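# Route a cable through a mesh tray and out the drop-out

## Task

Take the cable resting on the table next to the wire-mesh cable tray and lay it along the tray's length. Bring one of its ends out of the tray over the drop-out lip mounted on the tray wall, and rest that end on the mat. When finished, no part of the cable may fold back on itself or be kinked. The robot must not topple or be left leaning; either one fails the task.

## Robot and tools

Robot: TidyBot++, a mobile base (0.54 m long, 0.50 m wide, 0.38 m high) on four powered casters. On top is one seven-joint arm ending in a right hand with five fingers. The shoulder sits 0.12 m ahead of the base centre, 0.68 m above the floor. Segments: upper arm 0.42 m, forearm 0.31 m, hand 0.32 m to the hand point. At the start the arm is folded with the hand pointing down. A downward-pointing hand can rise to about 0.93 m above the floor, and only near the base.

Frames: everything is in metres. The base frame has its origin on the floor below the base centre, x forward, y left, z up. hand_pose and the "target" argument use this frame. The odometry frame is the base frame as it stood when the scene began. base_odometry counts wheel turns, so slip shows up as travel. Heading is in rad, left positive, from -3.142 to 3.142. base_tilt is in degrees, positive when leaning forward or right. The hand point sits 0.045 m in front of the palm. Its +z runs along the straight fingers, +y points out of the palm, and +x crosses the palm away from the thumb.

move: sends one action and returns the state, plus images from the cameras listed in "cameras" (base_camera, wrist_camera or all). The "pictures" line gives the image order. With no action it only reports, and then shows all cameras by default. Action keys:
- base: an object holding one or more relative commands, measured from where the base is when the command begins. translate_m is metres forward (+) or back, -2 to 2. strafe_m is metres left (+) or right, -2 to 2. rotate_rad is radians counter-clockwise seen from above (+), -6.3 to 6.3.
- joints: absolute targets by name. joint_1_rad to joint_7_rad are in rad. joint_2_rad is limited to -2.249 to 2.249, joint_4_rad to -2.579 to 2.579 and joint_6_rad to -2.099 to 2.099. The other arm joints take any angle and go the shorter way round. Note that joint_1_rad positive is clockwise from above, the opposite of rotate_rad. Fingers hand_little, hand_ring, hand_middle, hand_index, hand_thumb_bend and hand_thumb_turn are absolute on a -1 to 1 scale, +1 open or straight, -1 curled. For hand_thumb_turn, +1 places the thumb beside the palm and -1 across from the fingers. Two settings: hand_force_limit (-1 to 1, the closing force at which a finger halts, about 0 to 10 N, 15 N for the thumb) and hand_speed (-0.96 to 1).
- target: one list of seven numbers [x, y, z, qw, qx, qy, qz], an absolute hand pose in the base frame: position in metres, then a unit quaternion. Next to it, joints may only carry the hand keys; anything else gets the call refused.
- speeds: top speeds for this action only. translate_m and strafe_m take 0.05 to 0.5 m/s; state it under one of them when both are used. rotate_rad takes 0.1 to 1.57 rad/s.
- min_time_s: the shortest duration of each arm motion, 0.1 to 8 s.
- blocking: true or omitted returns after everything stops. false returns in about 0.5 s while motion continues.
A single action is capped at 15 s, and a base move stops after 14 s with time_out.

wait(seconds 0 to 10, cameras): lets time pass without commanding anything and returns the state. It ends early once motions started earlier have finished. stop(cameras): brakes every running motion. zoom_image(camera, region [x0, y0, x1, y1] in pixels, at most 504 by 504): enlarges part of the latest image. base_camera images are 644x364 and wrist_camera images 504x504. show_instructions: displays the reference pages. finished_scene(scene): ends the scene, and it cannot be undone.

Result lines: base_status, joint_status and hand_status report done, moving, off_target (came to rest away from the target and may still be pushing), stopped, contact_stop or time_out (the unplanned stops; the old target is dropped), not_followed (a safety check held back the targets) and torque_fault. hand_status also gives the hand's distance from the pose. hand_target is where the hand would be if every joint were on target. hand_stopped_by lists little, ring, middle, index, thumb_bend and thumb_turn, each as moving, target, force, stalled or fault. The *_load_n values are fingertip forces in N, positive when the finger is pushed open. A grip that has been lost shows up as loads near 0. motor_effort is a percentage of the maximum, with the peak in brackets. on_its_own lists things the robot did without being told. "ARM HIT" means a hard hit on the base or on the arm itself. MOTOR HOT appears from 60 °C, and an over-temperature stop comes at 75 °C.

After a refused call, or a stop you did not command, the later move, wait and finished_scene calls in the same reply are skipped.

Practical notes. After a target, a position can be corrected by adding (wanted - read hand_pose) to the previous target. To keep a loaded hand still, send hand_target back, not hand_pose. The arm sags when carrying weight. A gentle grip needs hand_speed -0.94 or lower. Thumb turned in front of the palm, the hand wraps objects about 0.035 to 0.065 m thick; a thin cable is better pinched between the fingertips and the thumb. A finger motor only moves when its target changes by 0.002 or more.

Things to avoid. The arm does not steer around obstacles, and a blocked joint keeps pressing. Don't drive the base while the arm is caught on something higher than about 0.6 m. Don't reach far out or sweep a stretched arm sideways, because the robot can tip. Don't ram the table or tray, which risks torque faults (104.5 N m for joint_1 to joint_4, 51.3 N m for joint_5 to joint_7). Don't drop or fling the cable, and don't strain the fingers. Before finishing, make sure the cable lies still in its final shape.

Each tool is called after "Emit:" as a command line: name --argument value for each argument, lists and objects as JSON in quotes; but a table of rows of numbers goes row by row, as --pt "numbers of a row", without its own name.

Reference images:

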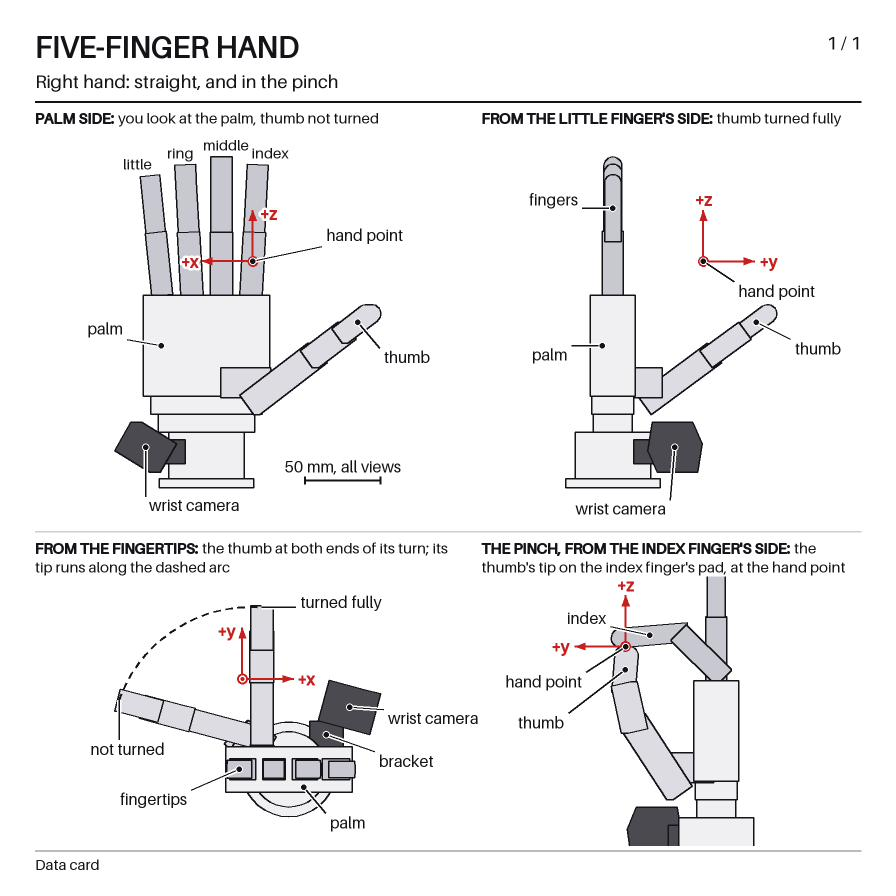

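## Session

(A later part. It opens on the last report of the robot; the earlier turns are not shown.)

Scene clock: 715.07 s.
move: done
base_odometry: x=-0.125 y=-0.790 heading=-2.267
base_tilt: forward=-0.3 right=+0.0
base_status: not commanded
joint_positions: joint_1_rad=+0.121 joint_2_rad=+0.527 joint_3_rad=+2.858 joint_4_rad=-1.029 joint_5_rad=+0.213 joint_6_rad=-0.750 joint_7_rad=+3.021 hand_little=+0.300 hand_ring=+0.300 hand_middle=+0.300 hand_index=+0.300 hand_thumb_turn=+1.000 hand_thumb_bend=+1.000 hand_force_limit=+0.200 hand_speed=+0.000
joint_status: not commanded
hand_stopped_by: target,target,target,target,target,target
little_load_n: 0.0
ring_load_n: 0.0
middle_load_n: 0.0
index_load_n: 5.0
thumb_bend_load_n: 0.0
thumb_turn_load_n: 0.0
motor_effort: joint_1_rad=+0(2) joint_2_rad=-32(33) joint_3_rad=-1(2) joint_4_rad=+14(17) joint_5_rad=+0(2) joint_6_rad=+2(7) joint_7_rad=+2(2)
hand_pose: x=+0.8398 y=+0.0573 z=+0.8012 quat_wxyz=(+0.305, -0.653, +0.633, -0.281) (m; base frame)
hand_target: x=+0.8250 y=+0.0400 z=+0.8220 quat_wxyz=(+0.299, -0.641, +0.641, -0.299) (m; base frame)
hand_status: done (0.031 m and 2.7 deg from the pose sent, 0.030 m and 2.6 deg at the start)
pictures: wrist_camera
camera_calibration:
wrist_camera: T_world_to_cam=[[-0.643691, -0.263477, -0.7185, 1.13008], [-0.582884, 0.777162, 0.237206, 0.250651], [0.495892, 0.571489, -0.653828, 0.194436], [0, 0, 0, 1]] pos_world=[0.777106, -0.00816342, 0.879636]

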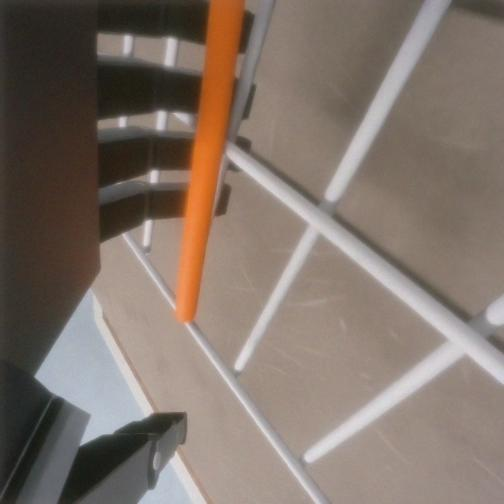

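Emit:
move --target '[0.835, 0.04, 0.845, 0.2988, -0.6409, 0.6409, -0.2988]' --min_time_s 2

Emit:
move --target '[0.80, 0.04, 0.845, 0.2988, -0.6409, 0.6409, -0.2988]' --min_time_s 2 --cameras '["wrist_camera"]'

Scene clock: 718.67 s.
move: done
base_odometry: x=-0.125 y=-0.790 heading=-2.267
base_tilt: forward=-0.3 right=+0.0
base_status: not commanded
joint_positions: joint_1_rad=+0.113 joint_2_rad=+0.517 joint_3_rad=+2.865 joint_4_rad=-0.960 joint_5_rad=+0.213 joint_6_rad=-0.810 joint_7_rad=+3.021 hand_little=+0.300 hand_ring=+0.300 hand_middle=+0.300 hand_index=+0.300 hand_thumb_turn=+1.000 hand_thumb_bend=+1.000 hand_force_limit=+0.200 hand_speed=+0.000
joint_status: not commanded
hand_stopped_by: target,target,target,target,target,target
little_load_n: 0.0
ring_load_n: 0.0
middle_load_n: 0.0
index_load_n: 0.0
thumb_bend_load_n: 0.0
thumb_turn_load_n: 0.0
motor_effort: joint_1_rad=+1(2) joint_2_rad=-31(42) joint_3_rad=-2(2) joint_4_rad=+16(19) joint_5_rad=+1(2) joint_6_rad=+6(7) joint_7_rad=+1(2)
hand_pose: x=+0.8401 y=+0.0535 z=+0.8307 quat_wxyz=(+0.308, -0.647, +0.634, -0.290) (m; base frame)
hand_target: x=+0.8350 y=+0.0400 z=+0.8450 quat_wxyz=(+0.299, -0.641, +0.641, -0.299) (m; base frame)
hand_status: done (0.020 m and 1.8 deg from the pose sent, 0.047 m and 2.7 deg at the start)
pictures: none

Scene clock: 720.97 s.
move: done
base_odometry: x=-0.125 y=-0.790 heading=-2.267
base_tilt: forward=-0.3 right=+0.0
base_status: not commanded
joint_positions: joint_1_rad=+0.125 joint_2_rad=+0.446 joint_3_rad=+2.865 joint_4_rad=-1.057 joint_5_rad=+0.213 joint_6_rad=-0.810 joint_7_rad=+3.021 hand_little=+0.300 hand_ring=+0.300 hand_middle=+0.300 hand_index=+0.300 hand_thumb_turn=+1.000 hand_thumb_bend=+1.000 hand_force_limit=+0.200 hand_speed=+0.000
joint_status: not commanded
hand_stopped_by: target,target,target,target,target,target
little_load_n: 0.0
ring_load_n: 1.0
middle_load_n: 0.0
index_load_n: 0.0
thumb_bend_load_n: 0.0
thumb_turn_load_n: 0.0
motor_effort: joint_1_rad=+0(1) joint_2_rad=-28(32) joint_3_rad=-1(2) joint_4_rad=+15(17) joint_5_rad=+1(1) joint_6_rad=+4(6) joint_7_rad=+2(2)
hand_pose: x=+0.8081 y=+0.0499 z=+0.8302 quat_wxyz=(+0.293, -0.654, +0.635, -0.288) (m; base frame)
hand_target: x=+0.8000 y=+0.0400 z=+0.8450 quat_wxyz=(+0.299, -0.641, +0.641, -0.299) (m; base frame)
hand_status: done (0.020 m and 2.1 deg from the pose sent, 0.045 m and 1.8 deg at the start)
pictures: wrist_camera
camera_calibration:
wrist_camera: T_world_to_cam=[[-0.651452, -0.272414, -0.708096, 1.12671], [-0.572092, 0.789395, 0.222636, 0.233652], [0.498318, 0.550133, -0.670099, 0.245991], [0, 0, 0, 1]] pos_world=[0.745088, -0.0128383, 0.91064]

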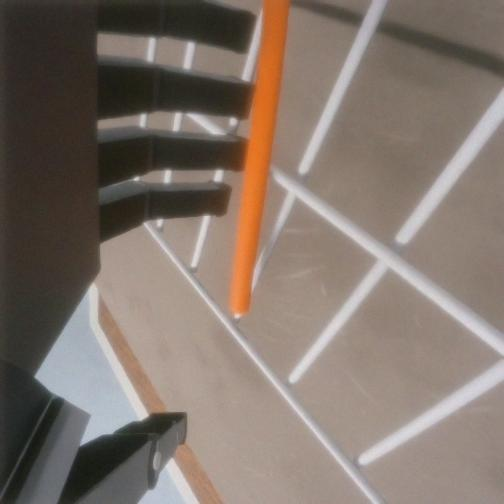

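Emit:
move --target '[0.77, 0.04, 0.847, 0.2988, -0.6409, 0.6409, -0.2988]' --min_time_s 2

Emit:
move --target '[0.745, 0.04, 0.85, 0.2988, -0.6409, 0.6409, -0.2988]' --min_time_s 2 --cameras '["wrist_camera"]'

Scene clock: 724.63 s.
move: done
base_odometry: x=-0.125 y=-0.790 heading=-2.267
base_tilt: forward=-0.3 right=+0.0
base_status: not commanded
joint_positions: joint_1_rad=+0.144 joint_2_rad=+0.369 joint_3_rad=+2.865 joint_4_rad=-1.164 joint_5_rad=+0.213 joint_6_rad=-0.794 joint_7_rad=+3.021 hand_little=+0.300 hand_ring=+0.300 hand_middle=+0.300 hand_index=+0.300 hand_thumb_turn=+1.000 hand_thumb_bend=+1.000 hand_force_limit=+0.200 hand_speed=+0.000
joint_status: not commanded
hand_stopped_by: target,target,target,target,target,target
little_load_n: 0.5
ring_load_n: 1.5
middle_load_n: 0.0
index_load_n: 0.0
thumb_bend_load_n: 0.0
thumb_turn_load_n: -0.5
motor_effort: joint_1_rad=+0(2) joint_2_rad=-26(28) joint_3_rad=-1(1) joint_4_rad=+15(16) joint_5_rad=+0(2) joint_6_rad=+4(5) joint_7_rad=+2(2)
hand_pose: x=+0.7753 y=+0.0422 z=+0.8297 quat_wxyz=(+0.281, -0.657, +0.636, -0.291) (m; base frame)
hand_target: x=+0.7700 y=+0.0400 z=+0.8470 quat_wxyz=(+0.299, -0.641, +0.641, -0.299) (m; base frame)
hand_status: done (0.018 m and 2.9 deg from the pose sent, 0.043 m and 2.1 deg at the start)
pictures: none

Scene clock: 726.93 s.
move: done
base_odometry: x=-0.125 y=-0.790 heading=-2.267
base_tilt: forward=-0.3 right=+0.0
base_status: not commanded
joint_positions: joint_1_rad=+0.151 joint_2_rad=+0.306 joint_3_rad=+2.865 joint_4_rad=-1.244 joint_5_rad=+0.213 joint_6_rad=-0.783 joint_7_rad=+3.021 hand_little=+0.300 hand_ring=+0.300 hand_middle=+0.300 hand_index=+0.300 hand_thumb_turn=+1.000 hand_thumb_bend=+1.000 hand_force_limit=+0.200 hand_speed=+0.000
joint_status: not commanded
hand_stopped_by: target,target,target,target,target,target
little_load_n: 0.0
ring_load_n: 0.5
middle_load_n: 0.5
index_load_n: 0.0
thumb_bend_load_n: 0.0
thumb_turn_load_n: 0.0
motor_effort: joint_1_rad=+0(1) joint_2_rad=-25(27) joint_3_rad=-1(2) joint_4_rad=+16(16) joint_5_rad=+1(1) joint_6_rad=+5(6) joint_7_rad=+1(2)
hand_pose: x=+0.7493 y=+0.0414 z=+0.8305 quat_wxyz=(+0.274, -0.661, +0.634, -0.294) (m; base frame)
hand_target: x=+0.7450 y=+0.0400 z=+0.8500 quat_wxyz=(+0.299, -0.641, +0.641, -0.299) (m; base frame)
hand_status: done (0.020 m and 3.8 deg from the pose sent, 0.037 m and 2.9 deg at the start)
pictures: wrist_camera
camera_calibration:
wrist_camera: T_world_to_cam=[[-0.666297, -0.295999, -0.684422, 1.07869], [-0.564612, 0.79981, 0.203758, 0.216388], [0.487096, 0.522196, -0.700035, 0.314607], [0, 0, 0, 1]] pos_world=[0.687657, -0.0180652, 0.914422]

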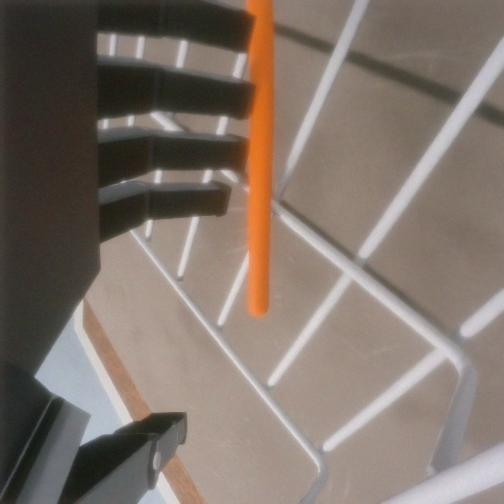

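Emit:
move --target '[0.75, 0.04, 0.95, 0.2884, -0.7820, 0.5184, -0.1912]' --min_time_s 3 --cameras '["wrist_camera"]'

Emit:
move --joints '{"hand_index": -0.36, "hand_middle": -0.36, "hand_ring": -0.40, "hand_little": -0.40, "hand_thumb_turn": -1}'

Emit:
move --joints '{"hand_thumb_bend": 0.75}' --cameras '["wrist_camera"]'

Scene clock: 739.20 s.
move: time_out
base_odometry: x=-0.125 y=-0.790 heading=-2.267
base_tilt: forward=-0.3 right=+0.0
base_status: not commanded
joint_positions: joint_1_rad=+0.152 joint_2_rad=+0.640 joint_3_rad=+3.050 joint_4_rad=-0.002 joint_5_rad=-0.270 joint_6_rad=-1.667 joint_7_rad=+3.436 hand_little=+0.300 hand_ring=+0.300 hand_middle=+0.300 hand_index=+0.300 hand_thumb_turn=+1.000 hand_thumb_bend=+1.000 hand_force_limit=+0.200 hand_speed=+0.000
joint_status: not commanded
hand_stopped_by: target,target,target,target,target,target
little_load_n: 0.0
ring_load_n: 0.0
middle_load_n: 0.0
index_load_n: 0.0
thumb_bend_load_n: 0.0
thumb_turn_load_n: 0.0
motor_effort: joint_1_rad=+1(3) joint_2_rad=-30(38) joint_3_rad=-1(2) joint_4_rad=+11(17) joint_5_rad=-2(3) joint_6_rad=+6(7) joint_7_rad=+2(2)
hand_pose: x=+0.7428 y=+0.0297 z=+1.0208 quat_wxyz=(+0.345, -0.738, +0.523, -0.253) (m; base frame)
hand_target: x=+0.7421 y=+0.0305 z=+1.0221 quat_wxyz=(+0.346, -0.738, +0.522, -0.253) (m; base frame)
hand_status: time_out (0.072 m and 10.9 deg from the pose sent, 0.119 m and 22.6 deg at the start; a joint's target at an end of its range on 21 of 300 steps)
pictures: wrist_camera
camera_calibration:
wrist_camera: T_world_to_cam=[[-0.513277, -0.452568, -0.729198, 1.13797], [-0.79004, 0.581054, 0.195479, 0.365692], [0.335236, 0.676431, -0.655788, 0.520077], [0, 0, 0, 1]] pos_world=[0.698657, -0.0492739, 1.09938]

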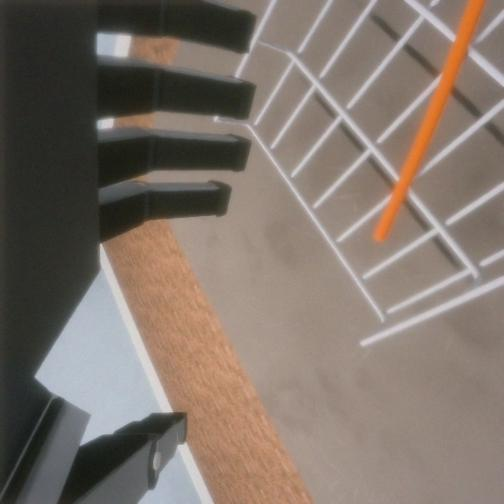

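not run: a stop that you did not command came earlier in this reply.

not run: a stop that you did not command came earlier in this reply.

Emit:
move --target '[0.68, 0.0, 0.93, 0.2884, -0.7820, 0.5184, -0.1912]' --joints '{"hand_index": -0.36, "hand_middle": -0.36, "hand_ring": -0.40, "hand_little": -0.40, "hand_thumb_turn": -1}' --min_time_s 3

Emit:
move --joints '{"hand_thumb_bend": 0.75}' --cameras '["wrist_camera"]'

Scene clock: 744.57 s.
move: done
base_odometry: x=-0.125 y=-0.790 heading=-2.267
base_tilt: forward=-0.3 right=+0.0
base_status: not commanded
joint_positions: joint_1_rad=+0.373 joint_2_rad=+0.434 joint_3_rad=+2.810 joint_4_rad=-0.714 joint_5_rad=-0.244 joint_6_rad=-1.447 joint_7_rad=+3.545 hand_little=-0.400 hand_ring=-0.400 hand_middle=-0.360 hand_index=-0.360 hand_thumb_turn=-1.000 hand_thumb_bend=+1.000 hand_force_limit=+0.200 hand_speed=+0.000
joint_status: all done
hand_stopped_by: target,target,target,target,target,target
little_load_n: 0.0
ring_load_n: 0.5
middle_load_n: 0.0
index_load_n: 0.0
thumb_bend_load_n: 0.0
thumb_turn_load_n: 0.0
motor_effort: joint_1_rad=+0(1) joint_2_rad=-26(31) joint_3_rad=-2(2) joint_4_rad=+14(14) joint_5_rad=-3(3) joint_6_rad=+4(6) joint_7_rad=+2(2)
hand_pose: x=+0.6822 y=+0.0152 z=+0.9154 quat_wxyz=(+0.304, -0.768, +0.546, -0.141) (m; base frame)
hand_target: x=+0.6800 y=+0.0000 z=+0.9300 quat_wxyz=(+0.288, -0.782, +0.518, -0.191) (m; base frame)
hand_status: done (0.021 m and 7.0 deg from the pose sent, 0.114 m and 10.9 deg at the start)
pictures: none

Scene clock: 745.23 s.
move: done
base_odometry: x=-0.125 y=-0.790 heading=-2.267
base_tilt: forward=-0.3 right=+0.0
base_status: not commanded
joint_positions: joint_1_rad=+0.373 joint_2_rad=+0.434 joint_3_rad=+2.810 joint_4_rad=-0.714 joint_5_rad=-0.244 joint_6_rad=-1.447 joint_7_rad=+3.545 hand_little=-0.400 hand_ring=-0.400 hand_middle=-0.360 hand_index=-0.360 hand_thumb_turn=-1.000 hand_thumb_bend=+0.750 hand_force_limit=+0.200 hand_speed=+0.000
joint_status: all done
hand_stopped_by: target,target,target,target,target,target
little_load_n: 0.0
ring_load_n: 0.5
middle_load_n: 0.0
index_load_n: 0.0
thumb_bend_load_n: 0.0
thumb_turn_load_n: 0.0
motor_effort: joint_1_rad=+0(1) joint_2_rad=-26(26) joint_3_rad=-2(2) joint_4_rad=+14(14) joint_5_rad=-3(3) joint_6_rad=+4(4) joint_7_rad=+1(2)
hand_pose: x=+0.6823 y=+0.0151 z=+0.9155 quat_wxyz=(+0.304, -0.768, +0.546, -0.141) (m; base frame)
hand_target: x=+0.6800 y=+0.0000 z=+0.9300 quat_wxyz=(+0.288, -0.782, +0.518, -0.191) (m; base frame)
hand_status: not commanded
pictures: wrist_camera
camera_calibration:
wrist_camera: T_world_to_cam=[[-0.650857, -0.451704, -0.610204, 1.0084], [-0.746875, 0.525198, 0.407855, 0.123927], [0.136248, 0.721201, -0.679195, 0.637716], [0, 0, 0, 1]] pos_world=[0.661997, -0.0695069, 0.997921]

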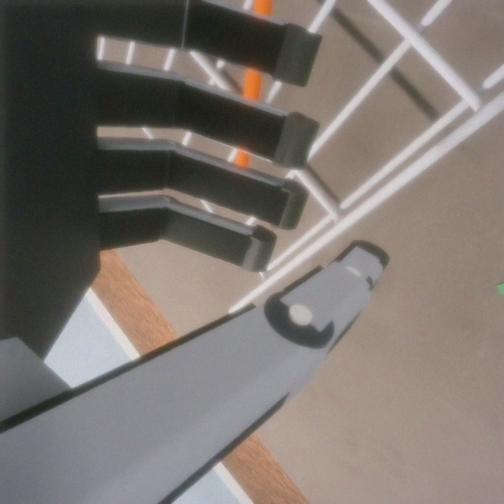

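Emit:
move --target '[0.76, 0.01, 0.91, 0.2884, -0.7820, 0.5184, -0.1912]' --min_time_s 2.5

Emit:
move --target '[0.80, 0.01, 0.865, 0.2884, -0.7820, 0.5184, -0.1912]' --min_time_s 2.5 --cameras '["wrist_camera"]'

Scene clock: 750.10 s.
move: done
base_odometry: x=-0.125 y=-0.790 heading=-2.267
base_tilt: forward=-0.3 right=+0.0
base_status: not commanded
joint_positions: joint_1_rad=+0.241 joint_2_rad=+0.593 joint_3_rad=+2.824 joint_4_rad=-0.397 joint_5_rad=-0.171 joint_6_rad=-1.464 joint_7_rad=+3.545 hand_little=-0.400 hand_ring=-0.400 hand_middle=-0.360 hand_index=-0.360 hand_thumb_turn=-1.000 hand_thumb_bend=+0.750 hand_force_limit=+0.200 hand_speed=+0.000
joint_status: not commanded
hand_stopped_by: target,target,target,target,target,target
little_load_n: 0.0
ring_load_n: 0.0
middle_load_n: 0.0
index_load_n: 0.5
thumb_bend_load_n: 0.0
thumb_turn_load_n: 0.0
motor_effort: joint_1_rad=-1(1) joint_2_rad=-30(31) joint_3_rad=-2(2) joint_4_rad=+13(15) joint_5_rad=-3(4) joint_6_rad=+5(5) joint_7_rad=+2(2)
hand_pose: x=+0.7568 y=+0.0336 z=+0.9406 quat_wxyz=(+0.331, -0.772, +0.507, -0.195) (m; base frame)
hand_target: x=+0.7600 y=+0.0100 z=+0.9100 quat_wxyz=(+0.288, -0.782, +0.518, -0.191) (m; base frame)
hand_status: done (0.039 m and 5.2 deg from the pose sent, 0.078 m and 7.0 deg at the start)
pictures: none

Scene clock: 752.90 s.
move: done
base_odometry: x=-0.125 y=-0.790 heading=-2.267
base_tilt: forward=-0.3 right=+0.0
base_status: not commanded
joint_positions: joint_1_rad=+0.231 joint_2_rad=+0.664 joint_3_rad=+2.824 joint_4_rad=-0.397 joint_5_rad=-0.149 joint_6_rad=-1.451 joint_7_rad=+3.545 hand_little=-0.400 hand_ring=-0.400 hand_middle=-0.360 hand_index=-0.360 hand_thumb_turn=-1.000 hand_thumb_bend=+0.750 hand_force_limit=+0.200 hand_speed=+0.000
joint_status: not commanded
hand_stopped_by: target,target,target,target,target,target
little_load_n: 0.0
ring_load_n: 0.0
middle_load_n: 0.0
index_load_n: 0.5
thumb_bend_load_n: 0.5
thumb_turn_load_n: 0.0
motor_effort: joint_1_rad=+0(1) joint_2_rad=-32(33) joint_3_rad=-2(2) joint_4_rad=+14(14) joint_5_rad=-1(3) joint_6_rad=+4(5) joint_7_rad=+1(2)
hand_pose: x=+0.7772 y=+0.0288 z=+0.8959 quat_wxyz=(+0.315, -0.776, +0.519, -0.174) (m; base frame)
hand_target: x=+0.8000 y=+0.0100 z=+0.8650 quat_wxyz=(+0.288, -0.782, +0.518, -0.191) (m; base frame)
hand_status: done (0.043 m and 3.7 deg from the pose sent, 0.090 m and 5.2 deg at the start)
pictures: wrist_camera
camera_calibration:
wrist_camera: T_world_to_cam=[[-0.586287, -0.491939, -0.643633, 1.04527], [-0.793159, 0.510227, 0.332516, 0.299518], [0.164821, 0.705453, -0.689326, 0.588942], [0, 0, 0, 1]] pos_world=[0.753325, -0.0540822, 0.97915]

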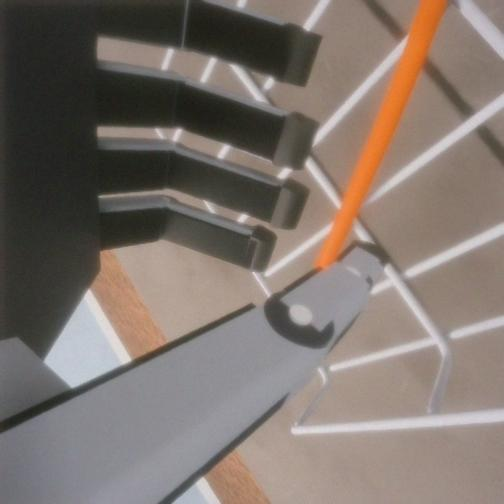

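Emit:
move --target '[0.81, 0.005, 0.83, 0.2884, -0.7820, 0.5184, -0.1912]' --min_time_s 2.5 --cameras '["wrist_camera"]'

Scene clock: 757.60 s.
move: done
base_odometry: x=-0.125 y=-0.790 heading=-2.267
base_tilt: forward=-0.3 right=+0.0
base_status: not commanded
joint_positions: joint_1_rad=+0.250 joint_2_rad=+0.664 joint_3_rad=+2.795 joint_4_rad=-0.530 joint_5_rad=-0.114 joint_6_rad=-1.316 joint_7_rad=+3.545 hand_little=-0.400 hand_ring=-0.400 hand_middle=-0.360 hand_index=-0.360 hand_thumb_turn=-1.000 hand_thumb_bend=+0.750 hand_force_limit=+0.200 hand_speed=+0.000
joint_status: not commanded
hand_stopped_by: target,target,target,target,target,target
little_load_n: 0.0
ring_load_n: 0.5
middle_load_n: 0.0
index_load_n: 0.0
thumb_bend_load_n: 0.0
thumb_turn_load_n: 0.0
motor_effort: joint_1_rad=+0(1) joint_2_rad=-33(33) joint_3_rad=-2(3) joint_4_rad=+15(15) joint_5_rad=-3(3) joint_6_rad=+4(5) joint_7_rad=+2(2)
hand_pose: x=+0.7968 y=+0.0253 z=+0.8599 quat_wxyz=(+0.310, -0.769, +0.529, -0.179) (m; base frame)
hand_target: x=+0.8100 y=+0.0050 z=+0.8300 quat_wxyz=(+0.288, -0.782, +0.518, -0.191) (m; base frame)
hand_status: done (0.038 m and 3.4 deg from the pose sent, 0.077 m and 3.7 deg at the start)
pictures: wrist_camera
camera_calibration:
wrist_camera: T_world_to_cam=[[-0.599697, -0.47955, -0.640621, 1.03972], [-0.778894, 0.533412, 0.329841, 0.319228], [0.18354, 0.696781, -0.693405, 0.552209], [0, 0, 0, 1]] pos_world=[0.770809, -0.0564515, 0.943675]

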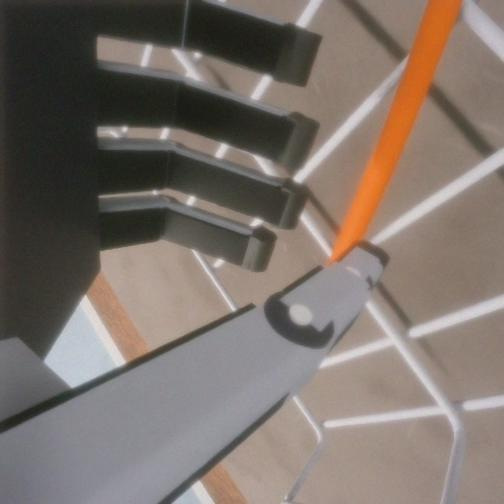

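Emit:
move --target '[0.805, 0.005, 0.80, 0.2884, -0.7820, 0.5184, -0.1912]' --min_time_s 2.5 --cameras '["wrist_camera"]'

Scene clock: 761.90 s.
move: done
base_odometry: x=-0.125 y=-0.790 heading=-2.267
base_tilt: forward=-0.3 right=+0.0
base_status: not commanded
joint_positions: joint_1_rad=+0.311 joint_2_rad=+0.664 joint_3_rad=+2.717 joint_4_rad=-0.710 joint_5_rad=-0.081 joint_6_rad=-1.177 joint_7_rad=+3.545 hand_little=-0.400 hand_ring=-0.400 hand_middle=-0.360 hand_index=-0.360 hand_thumb_turn=-1.000 hand_thumb_bend=+0.750 hand_force_limit=+0.200 hand_speed=+0.000
joint_status: not commanded
hand_stopped_by: target,target,target,target,target,target
little_load_n: 0.0
ring_load_n: 0.0
middle_load_n: 0.0
index_load_n: 0.0
thumb_bend_load_n: 1.0
thumb_turn_load_n: 0.5
motor_effort: joint_1_rad=+0(1) joint_2_rad=-31(33) joint_3_rad=-3(4) joint_4_rad=+14(15) joint_5_rad=-1(3) joint_6_rad=+4(5) joint_7_rad=+2(2)
hand_pose: x=+0.8005 y=+0.0225 z=+0.8091 quat_wxyz=(+0.308, -0.766, +0.540, -0.164) (m; base frame)
hand_target: x=+0.8050 y=+0.0050 z=+0.8000 quat_wxyz=(+0.288, -0.782, +0.518, -0.191) (m; base frame)
hand_status: done (0.020 m and 4.9 deg from the pose sent, 0.064 m and 3.4 deg at the start)
pictures: wrist_camera
camera_calibration:
wrist_camera: T_world_to_cam=[[-0.625705, -0.460541, -0.629599, 1.01944], [-0.761387, 0.53611, 0.364521, 0.298112], [0.169658, 0.707451, -0.686097, 0.523148], [0, 0, 0, 1]] pos_world=[0.776093, -0.060427, 0.892102]

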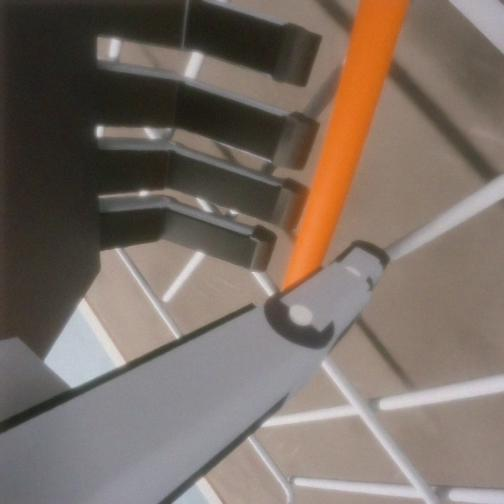

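Emit:
move --joints '{"hand_thumb_bend": -0.2, "hand_force_limit": 0.3, "hand_speed": -0.75}' --cameras '["wrist_camera"]'

Scene clock: 765.43 s.
move: off_target
base_odometry: x=-0.125 y=-0.790 heading=-2.267
base_tilt: forward=-0.3 right=+0.0
base_status: not commanded
joint_positions: joint_1_rad=+0.311 joint_2_rad=+0.664 joint_3_rad=+2.716 joint_4_rad=-0.716 joint_5_rad=-0.078 joint_6_rad=-1.176 joint_7_rad=+3.545 hand_little=-0.400 hand_ring=-0.400 hand_middle=-0.359 hand_index=-0.360 hand_thumb_turn=-1.000 hand_thumb_bend=+0.507 hand_force_limit=+0.300 hand_speed=-0.750
joint_status: hand_thumb_bend off_target (ended at +0.507, target -0.200); the others done
hand_stopped_by: target,target,target,target,force,target
little_load_n: 0.0
ring_load_n: 0.0
middle_load_n: 7.5
index_load_n: 0.5
thumb_bend_load_n: 10.5
thumb_turn_load_n: 2.5
motor_effort: joint_1_rad=+0(1) joint_2_rad=-33(33) joint_3_rad=-3(4) joint_4_rad=+15(15) joint_5_rad=-2(3) joint_6_rad=+4(5) joint_7_rad=+2(2)
hand_pose: x=+0.7995 y=+0.0221 z=+0.8064 quat_wxyz=(+0.306, -0.767, +0.540, -0.163) (m; base frame)
hand_target: x=+0.8050 y=+0.0050 z=+0.8000 quat_wxyz=(+0.288, -0.782, +0.518, -0.191) (m; base frame)
hand_status: not commanded
pictures: wrist_camera
camera_calibration:
wrist_camera: T_world_to_cam=[[-0.628458, -0.462463, -0.625435, 1.01588], [-0.759841, 0.536986, 0.366452, 0.295871], [0.166379, 0.705531, -0.688872, 0.526759], [0, 0, 0, 1]] pos_world=[0.775613, -0.0607151, 0.889815]

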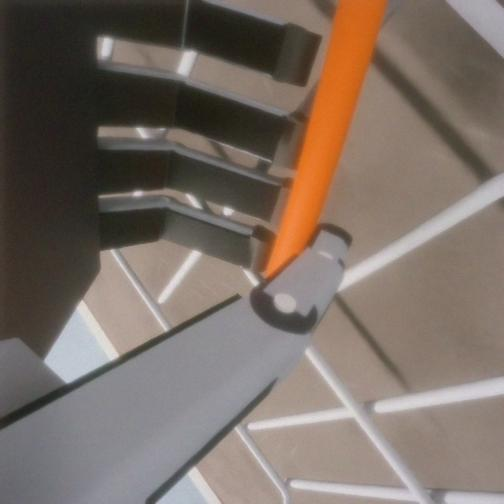

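Emit:
move --joints '{"hand_thumb_bend": -0.24, "hand_force_limit": 0.9, "hand_speed": -0.75}'

Emit:
move --target '[0.79, 0.005, 0.83, 0.2884, -0.7820, 0.5184, -0.1912]' --min_time_s 2 --cameras '["wrist_camera"]'

Scene clock: 766.67 s.
move: off_target
base_odometry: x=-0.125 y=-0.790 heading=-2.267
base_tilt: forward=-0.3 right=+0.0
base_status: not commanded
joint_positions: joint_1_rad=+0.311 joint_2_rad=+0.664 joint_3_rad=+2.716 joint_4_rad=-0.716 joint_5_rad=-0.078 joint_6_rad=-1.176 joint_7_rad=+3.545 hand_little=-0.400 hand_ring=-0.400 hand_middle=-0.359 hand_index=-0.360 hand_thumb_turn=-1.000 hand_thumb_bend=+0.492 hand_force_limit=+0.900 hand_speed=-0.750
joint_status: hand_thumb_bend off_target (ended at +0.492, target -0.240); the others done
hand_stopped_by: target,target,target,target,force,target
little_load_n: 0.0
ring_load_n: 0.5
middle_load_n: 10.0
index_load_n: 0.0
thumb_bend_load_n: 15.5
thumb_turn_load_n: 4.0
motor_effort: joint_1_rad=+1(1) joint_2_rad=-32(33) joint_3_rad=-3(3) joint_4_rad=+15(15) joint_5_rad=-2(3) joint_6_rad=+4(4) joint_7_rad=+1(2)
hand_pose: x=+0.7996 y=+0.0221 z=+0.8064 quat_wxyz=(+0.306, -0.767, +0.540, -0.163) (m; base frame)
hand_target: x=+0.8050 y=+0.0050 z=+0.8000 quat_wxyz=(+0.288, -0.782, +0.518, -0.191) (m; base frame)
hand_status: not commanded
pictures: none

Scene clock: 768.97 s.
move: done
base_odometry: x=-0.125 y=-0.790 heading=-2.267
base_tilt: forward=-0.3 right=+0.0
base_status: not commanded
joint_positions: joint_1_rad=+0.311 joint_2_rad=+0.664 joint_3_rad=+2.716 joint_4_rad=-0.716 joint_5_rad=-0.078 joint_6_rad=-1.176 joint_7_rad=+3.545 hand_little=-0.400 hand_ring=-0.400 hand_middle=-0.359 hand_index=-0.360 hand_thumb_turn=-1.000 hand_thumb_bend=+0.492 hand_force_limit=+0.900 hand_speed=-0.750
joint_status: not commanded
hand_stopped_by: target,target,target,target,force,target
little_load_n: 0.0
ring_load_n: 0.0
middle_load_n: 10.5
index_load_n: 0.5
thumb_bend_load_n: 15.0
thumb_turn_load_n: 4.0
motor_effort: joint_1_rad=+0(1) joint_2_rad=-33(33) joint_3_rad=-3(3) joint_4_rad=+15(15) joint_5_rad=-1(3) joint_6_rad=+4(5) joint_7_rad=+2(2)
hand_pose: x=+0.7995 y=+0.0220 z=+0.8065 quat_wxyz=(+0.306, -0.767, +0.540, -0.163) (m; base frame)
hand_target: x=+0.7900 y=+0.0050 z=+0.8300 quat_wxyz=(+0.288, -0.782, +0.518, -0.191) (m; base frame)
hand_status: done (0.031 m and 4.9 deg from the pose sent, 0.031 m and 4.9 deg at the start)
pictures: wrist_camera
camera_calibration:
wrist_camera: T_world_to_cam=[[-0.628469, -0.462507, -0.625391, 1.01585], [-0.759853, 0.536933, 0.366505, 0.295718], [0.166282, 0.705543, -0.688883, 0.526931], [0, 0, 0, 1]] pos_world=[0.775514, -0.0607151, 0.889915]

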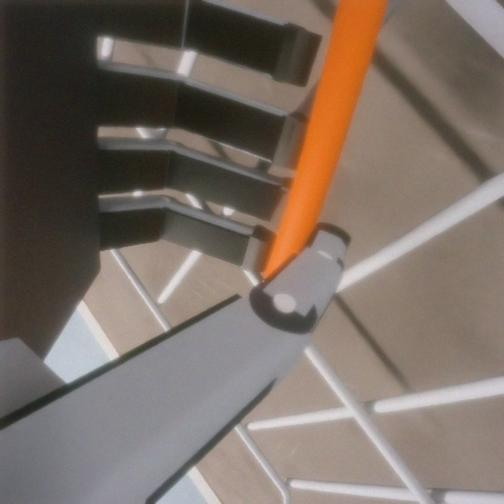

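Emit:
move --target '[0.775, 0.0, 0.87, 0.2884, -0.7820, 0.5184, -0.1912]' --min_time_s 3 --cameras '["wrist_camera"]'

Scene clock: 772.80 s.
move: done
base_odometry: x=-0.125 y=-0.790 heading=-2.267
base_tilt: forward=-0.3 right=+0.0
base_status: not commanded
joint_positions: joint_1_rad=+0.296 joint_2_rad=+0.664 joint_3_rad=+2.747 joint_4_rad=-0.586 joint_5_rad=-0.078 joint_6_rad=-1.310 joint_7_rad=+3.545 hand_little=-0.400 hand_ring=-0.400 hand_middle=-0.359 hand_index=-0.360 hand_thumb_turn=-1.000 hand_thumb_bend=+0.492 hand_force_limit=+0.900 hand_speed=-0.750
joint_status: not commanded
hand_stopped_by: target,target,target,target,force,target
little_load_n: 0.0
ring_load_n: 1.0
middle_load_n: 11.0
index_load_n: 0.0
thumb_bend_load_n: 14.5
thumb_turn_load_n: 4.5
motor_effort: joint_1_rad=+1(2) joint_2_rad=-33(34) joint_3_rad=-2(3) joint_4_rad=+15(16) joint_5_rad=-1(3) joint_6_rad=+5(5) joint_7_rad=+2(2)
hand_pose: x=+0.7878 y=+0.0093 z=+0.8396 quat_wxyz=(+0.296, -0.771, +0.539, -0.166) (m; base frame)
hand_target: x=+0.7750 y=+0.0000 z=+0.8700 quat_wxyz=(+0.288, -0.782, +0.518, -0.191) (m; base frame)
hand_status: done (0.034 m and 4.0 deg from the pose sent, 0.072 m and 4.9 deg at the start)
pictures: wrist_camera
camera_calibration:
wrist_camera: T_world_to_cam=[[-0.631448, -0.476662, -0.611611, 1.01414], [-0.75856, 0.5433, 0.359739, 0.286158], [0.160815, 0.691099, -0.704642, 0.578294], [0, 0, 0, 1]] pos_world=[0.764447, -0.0717253, 0.924809]

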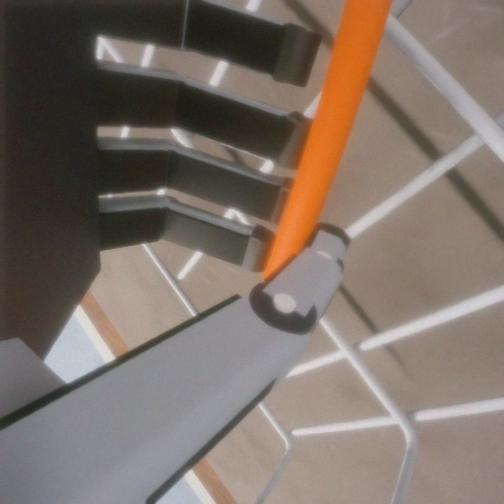

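Emit:
move --target '[0.75, -0.01, 0.915, 0.2884, -0.7820, 0.5184, -0.1912]' --min_time_s 3.5

Emit:
move --target '[0.72, -0.03, 0.945, 0.2884, -0.7820, 0.5184, -0.1912]' --min_time_s 3 --cameras '["wrist_camera"]'

Scene clock: 777.27 s.
move: done
base_odometry: x=-0.125 y=-0.790 heading=-2.267
base_tilt: forward=-0.3 right=+0.0
base_status: not commanded
joint_positions: joint_1_rad=+0.283 joint_2_rad=+0.664 joint_3_rad=+2.807 joint_4_rad=-0.412 joint_5_rad=-0.081 joint_6_rad=-1.481 joint_7_rad=+3.545 hand_little=-0.400 hand_ring=-0.400 hand_middle=-0.359 hand_index=-0.360 hand_thumb_turn=-1.000 hand_thumb_bend=+0.492 hand_force_limit=+0.900 hand_speed=-0.750
joint_status: not commanded
hand_stopped_by: target,target,target,target,force,target
little_load_n: 0.0
ring_load_n: 2.0
middle_load_n: 10.0
index_load_n: 0.0
thumb_bend_load_n: 15.0
thumb_turn_load_n: 4.5
motor_effort: joint_1_rad=+1(2) joint_2_rad=-32(33) joint_3_rad=-1(2) joint_4_rad=+14(15) joint_5_rad=-1(2) joint_6_rad=+4(6) joint_7_rad=+2(2)
hand_pose: x=+0.7671 y=-0.0169 z=+0.8811 quat_wxyz=(+0.278, -0.771, +0.544, -0.177) (m; base frame)
hand_target: x=+0.7500 y=-0.0100 z=+0.9150 quat_wxyz=(+0.288, -0.782, +0.518, -0.191) (m; base frame)
hand_status: done (0.039 m and 3.7 deg from the pose sent, 0.087 m and 4.0 deg at the start)
pictures: none

Scene clock: 780.57 s.
move: done
base_odometry: x=-0.125 y=-0.790 heading=-2.267
base_tilt: forward=-0.3 right=+0.0
base_status: not commanded
joint_positions: joint_1_rad=+0.298 joint_2_rad=+0.654 joint_3_rad=+2.827 joint_4_rad=-0.326 joint_5_rad=-0.117 joint_6_rad=-1.594 joint_7_rad=+3.545 hand_little=-0.400 hand_ring=-0.400 hand_middle=-0.359 hand_index=-0.360 hand_thumb_turn=-1.000 hand_thumb_bend=+0.492 hand_force_limit=+0.900 hand_speed=-0.750
joint_status: not commanded
hand_stopped_by: target,target,target,target,force,target
little_load_n: 0.0
ring_load_n: 2.0
middle_load_n: 10.5
index_load_n: 0.0
thumb_bend_load_n: 15.0
thumb_turn_load_n: 4.5
motor_effort: joint_1_rad=+0(2) joint_2_rad=-32(33) joint_3_rad=-2(2) joint_4_rad=+13(14) joint_5_rad=-1(3) joint_6_rad=+5(5) joint_7_rad=+2(2)
hand_pose: x=+0.7423 y=-0.0267 z=+0.9071 quat_wxyz=(+0.278, -0.772, +0.546, -0.170) (m; base frame)
hand_target: x=+0.7200 y=-0.0300 z=+0.9450 quat_wxyz=(+0.288, -0.782, +0.518, -0.191) (m; base frame)
hand_status: done (0.044 m and 4.4 deg from the pose sent, 0.080 m and 3.7 deg at the start)
pictures: wrist_camera
camera_calibration:
wrist_camera: T_world_to_cam=[[-0.65157, -0.481585, -0.586115, 1.00123], [-0.741265, 0.568374, 0.357039, 0.237167], [0.161188, 0.667103, -0.727318, 0.677665], [0, 0, 0, 1]] pos_world=[0.718943, -0.104695, 0.995036]

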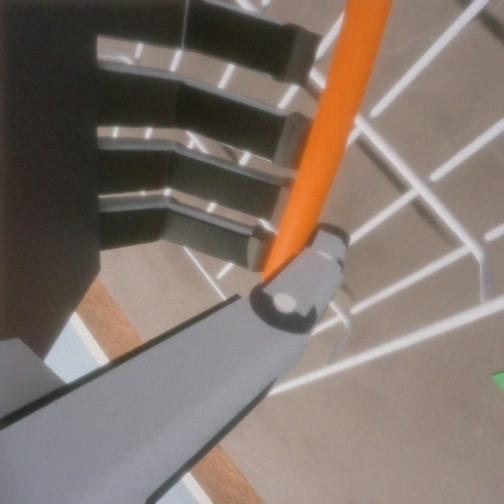

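Emit:
move --target '[0.68, -0.04, 0.965, 0.3019, -0.8186, 0.4583, -0.1691]' --min_time_s 4 --cameras '["wrist_camera"]'

Scene clock: 787.03 s.
move: done
base_odometry: x=-0.125 y=-0.790 heading=-2.267
base_tilt: forward=-0.3 right=+0.0
base_status: not commanded
joint_positions: joint_1_rad=+0.355 joint_2_rad=+0.654 joint_3_rad=+2.827 joint_4_rad=-0.194 joint_5_rad=-0.208 joint_6_rad=-1.767 joint_7_rad=+3.651 hand_little=-0.400 hand_ring=-0.400 hand_middle=-0.359 hand_index=-0.360 hand_thumb_turn=-1.000 hand_thumb_bend=+0.492 hand_force_limit=+0.900 hand_speed=-0.750
joint_status: not commanded
hand_stopped_by: target,target,target,target,force,target
little_load_n: 0.0
ring_load_n: 0.0
middle_load_n: 12.0
index_load_n: 0.0
thumb_bend_load_n: 14.0
thumb_turn_load_n: 4.5
motor_effort: joint_1_rad=+1(1) joint_2_rad=-31(32) joint_3_rad=-2(2) joint_4_rad=+12(14) joint_5_rad=-2(3) joint_6_rad=+4(5) joint_7_rad=+2(2)
hand_pose: x=+0.6997 y=-0.0459 z=+0.9393 quat_wxyz=(+0.288, -0.800, +0.501, -0.158) (m; base frame)
hand_target: x=+0.6800 y=-0.0400 z=+0.9650 quat_wxyz=(+0.302, -0.819, +0.458, -0.169) (m; base frame)
hand_status: done (0.033 m and 5.7 deg from the pose sent, 0.086 m and 11.8 deg at the start)
pictures: wrist_camera
camera_calibration:
wrist_camera: T_world_to_cam=[[-0.588926, -0.552779, -0.589578, 0.939278], [-0.802847, 0.483874, 0.348286, 0.252441], [0.0927566, 0.678455, -0.728763, 0.770479], [0, 0, 0, 1]] pos_world=[0.684369, -0.125672, 1.02735]

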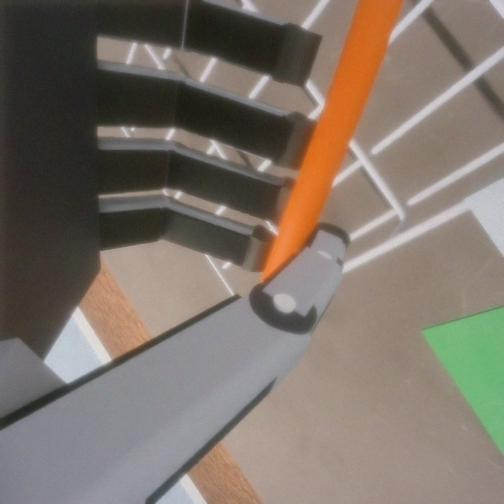

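Emit:
move --target '[0.60, -0.09, 0.965, 0.3138, -0.8507, 0.3957, -0.1460]' --min_time_s 3 --cameras '["wrist_camera"]'

Scene clock: 793.63 s.
move: done
base_odometry: x=-0.125 y=-0.790 heading=-2.267
base_tilt: forward=-0.3 right=+0.0
base_status: not commanded
joint_positions: joint_1_rad=+0.663 joint_2_rad=+0.528 joint_3_rad=+2.682 joint_4_rad=-0.445 joint_5_rad=-0.312 joint_6_rad=-1.770 joint_7_rad=+3.898 hand_little=-0.400 hand_ring=-0.400 hand_middle=-0.359 hand_index=-0.360 hand_thumb_turn=-1.000 hand_thumb_bend=+0.492 hand_force_limit=+0.900 hand_speed=-0.750
joint_status: not commanded
hand_stopped_by: target,target,target,target,force,target
little_load_n: 0.0
ring_load_n: 1.0
middle_load_n: 10.0
index_load_n: 0.0
thumb_bend_load_n: 15.5
thumb_turn_load_n: 4.0
motor_effort: joint_1_rad=+1(2) joint_2_rad=-27(31) joint_3_rad=-3(3) joint_4_rad=+12(13) joint_5_rad=-3(4) joint_6_rad=+4(5) joint_7_rad=+2(2)
hand_pose: x=+0.6231 y=-0.1137 z=+0.9454 quat_wxyz=(+0.301, -0.829, +0.448, -0.147) (m; base frame)
hand_target: x=+0.6000 y=-0.0900 z=+0.9650 quat_wxyz=(+0.314, -0.851, +0.396, -0.146) (m; base frame)
hand_status: done (0.038 m and 6.7 deg from the pose sent, 0.112 m and 13.8 deg at the start)
pictures: wrist_camera
camera_calibration:
wrist_camera: T_world_to_cam=[[-0.506443, -0.620904, -0.598325, 0.809454], [-0.862039, 0.380758, 0.334533, 0.259764], [0.0201036, 0.685202, -0.728076, 0.873459], [0, 0, 0, 1]] pos_world=[0.61631, -0.19481, 1.03336]

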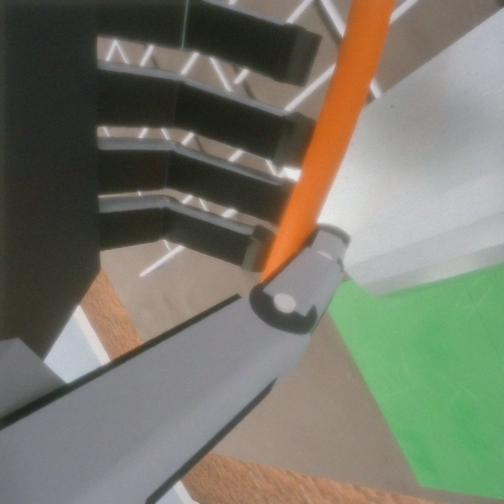

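Emit:
move --target '[0.54, -0.13, 0.955, 0.3238, -0.8780, 0.3308, -0.1220]' --min_time_s 3 --cameras '["wrist_camera"]'

Emit:
move --target '[0.52, -0.13, 0.89, 0.3238, -0.8780, 0.3308, -0.1220]' --min_time_s 3 --cameras '["wrist_camera"]'

Scene clock: 798.13 s.
move: done
base_odometry: x=-0.125 y=-0.790 heading=-2.267
base_tilt: forward=-0.3 right=+0.0
base_status: not commanded
joint_positions: joint_1_rad=+0.870 joint_2_rad=+0.504 joint_3_rad=+2.613 joint_4_rad=-0.538 joint_5_rad=-0.402 joint_6_rad=-1.869 joint_7_rad=+4.117 hand_little=-0.400 hand_ring=-0.400 hand_middle=-0.359 hand_index=-0.360 hand_thumb_turn=-1.000 hand_thumb_bend=+0.492 hand_force_limit=+0.900 hand_speed=-0.750
joint_status: not commanded
hand_stopped_by: target,target,target,target,force,target
little_load_n: 0.5
ring_load_n: 0.5
middle_load_n: 10.5
index_load_n: 0.0
thumb_bend_load_n: 15.0
thumb_turn_load_n: 4.0
motor_effort: joint_1_rad=+0(1) joint_2_rad=-25(27) joint_3_rad=-3(3) joint_4_rad=+12(13) joint_5_rad=-3(4) joint_6_rad=+3(4) joint_7_rad=+2(2)
hand_pose: x=+0.5594 y=-0.1568 z=+0.9357 quat_wxyz=(+0.312, -0.859, +0.388, -0.121) (m; base frame)
hand_target: x=+0.5400 y=-0.1300 z=+0.9550 quat_wxyz=(+0.324, -0.878, +0.331, -0.122) (m; base frame)
hand_status: done (0.038 m and 7.1 deg from the pose sent, 0.085 m and 15.1 deg at the start)
pictures: wrist_camera
camera_calibration:
wrist_camera: T_world_to_cam=[[-0.414946, -0.685445, -0.598318, 0.683341], [-0.905914, 0.25018, 0.341658, 0.221874], [-0.0845007, 0.683794, -0.724765, 0.952428], [0, 0, 0, 1]] pos_world=[0.565029, -0.238381, 1.02334]

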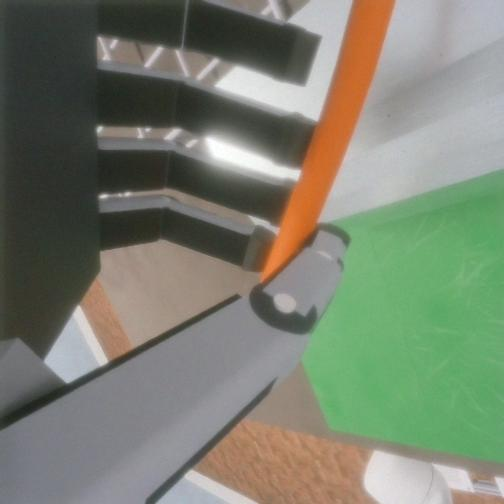

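Scene clock: 801.43 s.
move: done
base_odometry: x=-0.125 y=-0.790 heading=-2.267
base_tilt: forward=-0.3 right=+0.0
base_status: not commanded
joint_positions: joint_1_rad=+0.890 joint_2_rad=+0.340 joint_3_rad=+2.814 joint_4_rad=-0.978 joint_5_rad=-0.565 joint_6_rad=-1.769 joint_7_rad=+4.400 hand_little=-0.400 hand_ring=-0.400 hand_middle=-0.359 hand_index=-0.360 hand_thumb_turn=-1.000 hand_thumb_bend=+0.492 hand_force_limit=+0.900 hand_speed=-0.750
joint_status: not commanded
hand_stopped_by: target,target,target,target,force,target
little_load_n: 0.0
ring_load_n: 0.0
middle_load_n: 10.5
index_load_n: 0.0
thumb_bend_load_n: 14.5
thumb_turn_load_n: 4.5
motor_effort: joint_1_rad=+1(2) joint_2_rad=-22(26) joint_3_rad=-2(3) joint_4_rad=+13(13) joint_5_rad=-3(5) joint_6_rad=+0(3) joint_7_rad=+1(2)
hand_pose: x=+0.5134 y=-0.1322 z=+0.8749 quat_wxyz=(+0.314, -0.879, +0.350, -0.080) (m; base frame)
hand_target: x=+0.5200 y=-0.1300 z=+0.8900 quat_wxyz=(+0.324, -0.878, +0.331, -0.122) (m; base frame)
hand_status: done (0.017 m and 5.4 deg from the pose sent, 0.066 m and 7.1 deg at the start)
pictures: wrist_camera
camera_calibration:
wrist_camera: T_world_to_cam=[[-0.369759, -0.718027, -0.589674, 0.60957], [-0.909145, 0.148689, 0.389032, 0.141725], [-0.191657, 0.679948, -0.70777, 0.927258], [0, 0, 0, 1]] pos_world=[0.531958, -0.213873, 0.960597]

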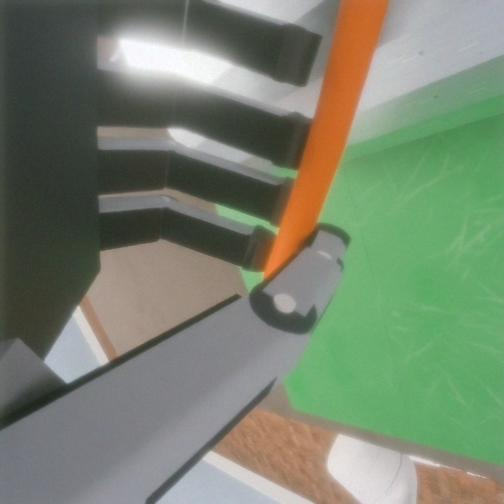

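Emit:
move --target '[0.50, -0.15, 0.82, 0.3238, -0.8780, 0.3308, -0.1220]' --min_time_s 3 --cameras '["wrist_camera"]'

Emit:
move --target '[0.50, -0.15, 0.77, 0.3238, -0.8780, 0.3308, -0.1220]' --min_time_s 2.5 --cameras '["wrist_camera"]'

Scene clock: 805.73 s.
move: done
base_odometry: x=-0.125 y=-0.790 heading=-2.267
base_tilt: forward=-0.3 right=+0.0
base_status: not commanded
joint_positions: joint_1_rad=+0.891 joint_2_rad=+0.246 joint_3_rad=+2.939 joint_4_rad=-1.218 joint_5_rad=-0.644 joint_6_rad=-1.650 joint_7_rad=+4.639 hand_little=-0.401 hand_ring=-0.400 hand_middle=-0.359 hand_index=-0.360 hand_thumb_turn=-1.000 hand_thumb_bend=+0.492 hand_force_limit=+0.900 hand_speed=-0.750
joint_status: not commanded
hand_stopped_by: target,target,target,target,force,target
little_load_n: -8.0
ring_load_n: 0.0
middle_load_n: 8.0
index_load_n: 0.0
thumb_bend_load_n: 12.0
thumb_turn_load_n: 4.0
motor_effort: joint_1_rad=+0(1) joint_2_rad=-13(22) joint_3_rad=+0(2) joint_4_rad=+7(13) joint_5_rad=+1(5) joint_6_rad=-1(2) joint_7_rad=+1(2)
hand_pose: x=+0.5019 y=-0.1380 z=+0.8391 quat_wxyz=(+0.317, -0.883, +0.325, -0.119) (m; base frame)
hand_target: x=+0.5000 y=-0.1500 z=+0.8200 quat_wxyz=(+0.324, -0.878, +0.331, -0.122) (m; base frame)
hand_status: done (0.023 m and 1.2 deg from the pose sent, 0.059 m and 5.4 deg at the start)
pictures: wrist_camera
camera_calibration:
wrist_camera: T_world_to_cam=[[-0.30127, -0.743637, -0.596859, 0.548252], [-0.942218, 0.135995, 0.306156, 0.230498], [-0.146499, 0.654607, -0.741639, 0.905968], [0, 0, 0, 1]] pos_world=[0.515075, -0.216698, 0.928562]

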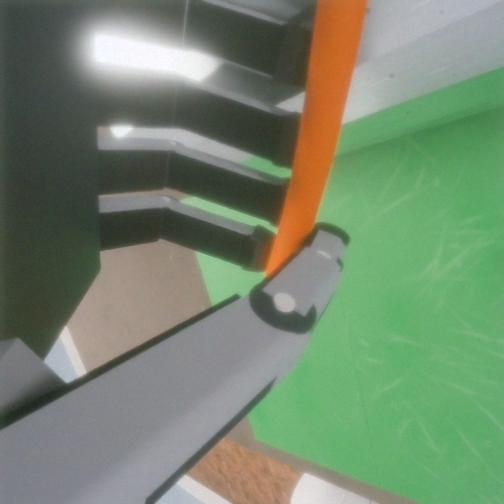

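Scene clock: 808.53 s.
move: off_target
base_odometry: x=-0.125 y=-0.790 heading=-2.267
base_tilt: forward=-0.4 right=+0.0
base_status: not commanded
joint_positions: joint_1_rad=+0.416 joint_2_rad=+0.178 joint_3_rad=+3.611 joint_4_rad=-1.364 joint_5_rad=-0.831 joint_6_rad=-1.650 joint_7_rad=+4.868 hand_little=-0.401 hand_ring=-0.400 hand_middle=-0.359 hand_index=-0.360 hand_thumb_turn=-1.000 hand_thumb_bend=+0.492 hand_force_limit=+0.900 hand_speed=-0.750
joint_status: not commanded
hand_stopped_by: target,target,target,target,force,target
little_load_n: -17.5
ring_load_n: 0.0
middle_load_n: 8.5
index_load_n: 0.0
thumb_bend_load_n: 12.5
thumb_turn_load_n: 4.0
motor_effort: joint_1_rad=+1(3) joint_2_rad=-1(13) joint_3_rad=+2(2) joint_4_rad=+2(7) joint_5_rad=+6(8) joint_6_rad=+2(3) joint_7_rad=+0(1)
hand_pose: x=+0.5036 y=-0.1384 z=+0.8310 quat_wxyz=(+0.326, -0.879, +0.306, -0.168) (m; base frame)
hand_target: x=+0.5000 y=-0.1500 z=+0.7700 quat_wxyz=(+0.324, -0.878, +0.331, -0.122) (m; base frame)
hand_status: off_target (0.062 m and 6.0 deg from the pose sent, 0.070 m and 1.2 deg at the start)
pictures: wrist_camera
camera_calibration:
wrist_camera: T_world_to_cam=[[-0.236396, -0.755323, -0.611231, 0.521274], [-0.969248, 0.139041, 0.203042, 0.334374], [-0.0683762, 0.640433, -0.764964, 0.878543], [0, 0, 0, 1]] pos_world=[0.50739, -0.215409, 0.922781]

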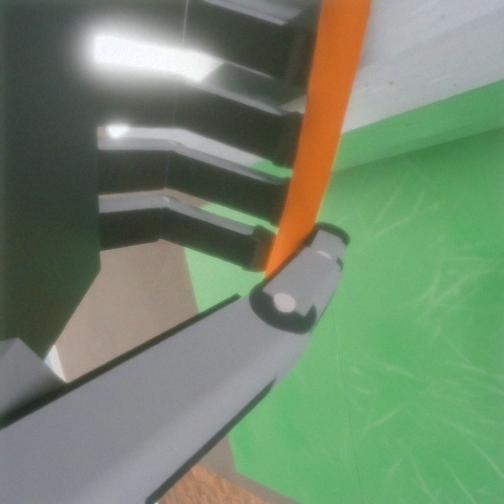

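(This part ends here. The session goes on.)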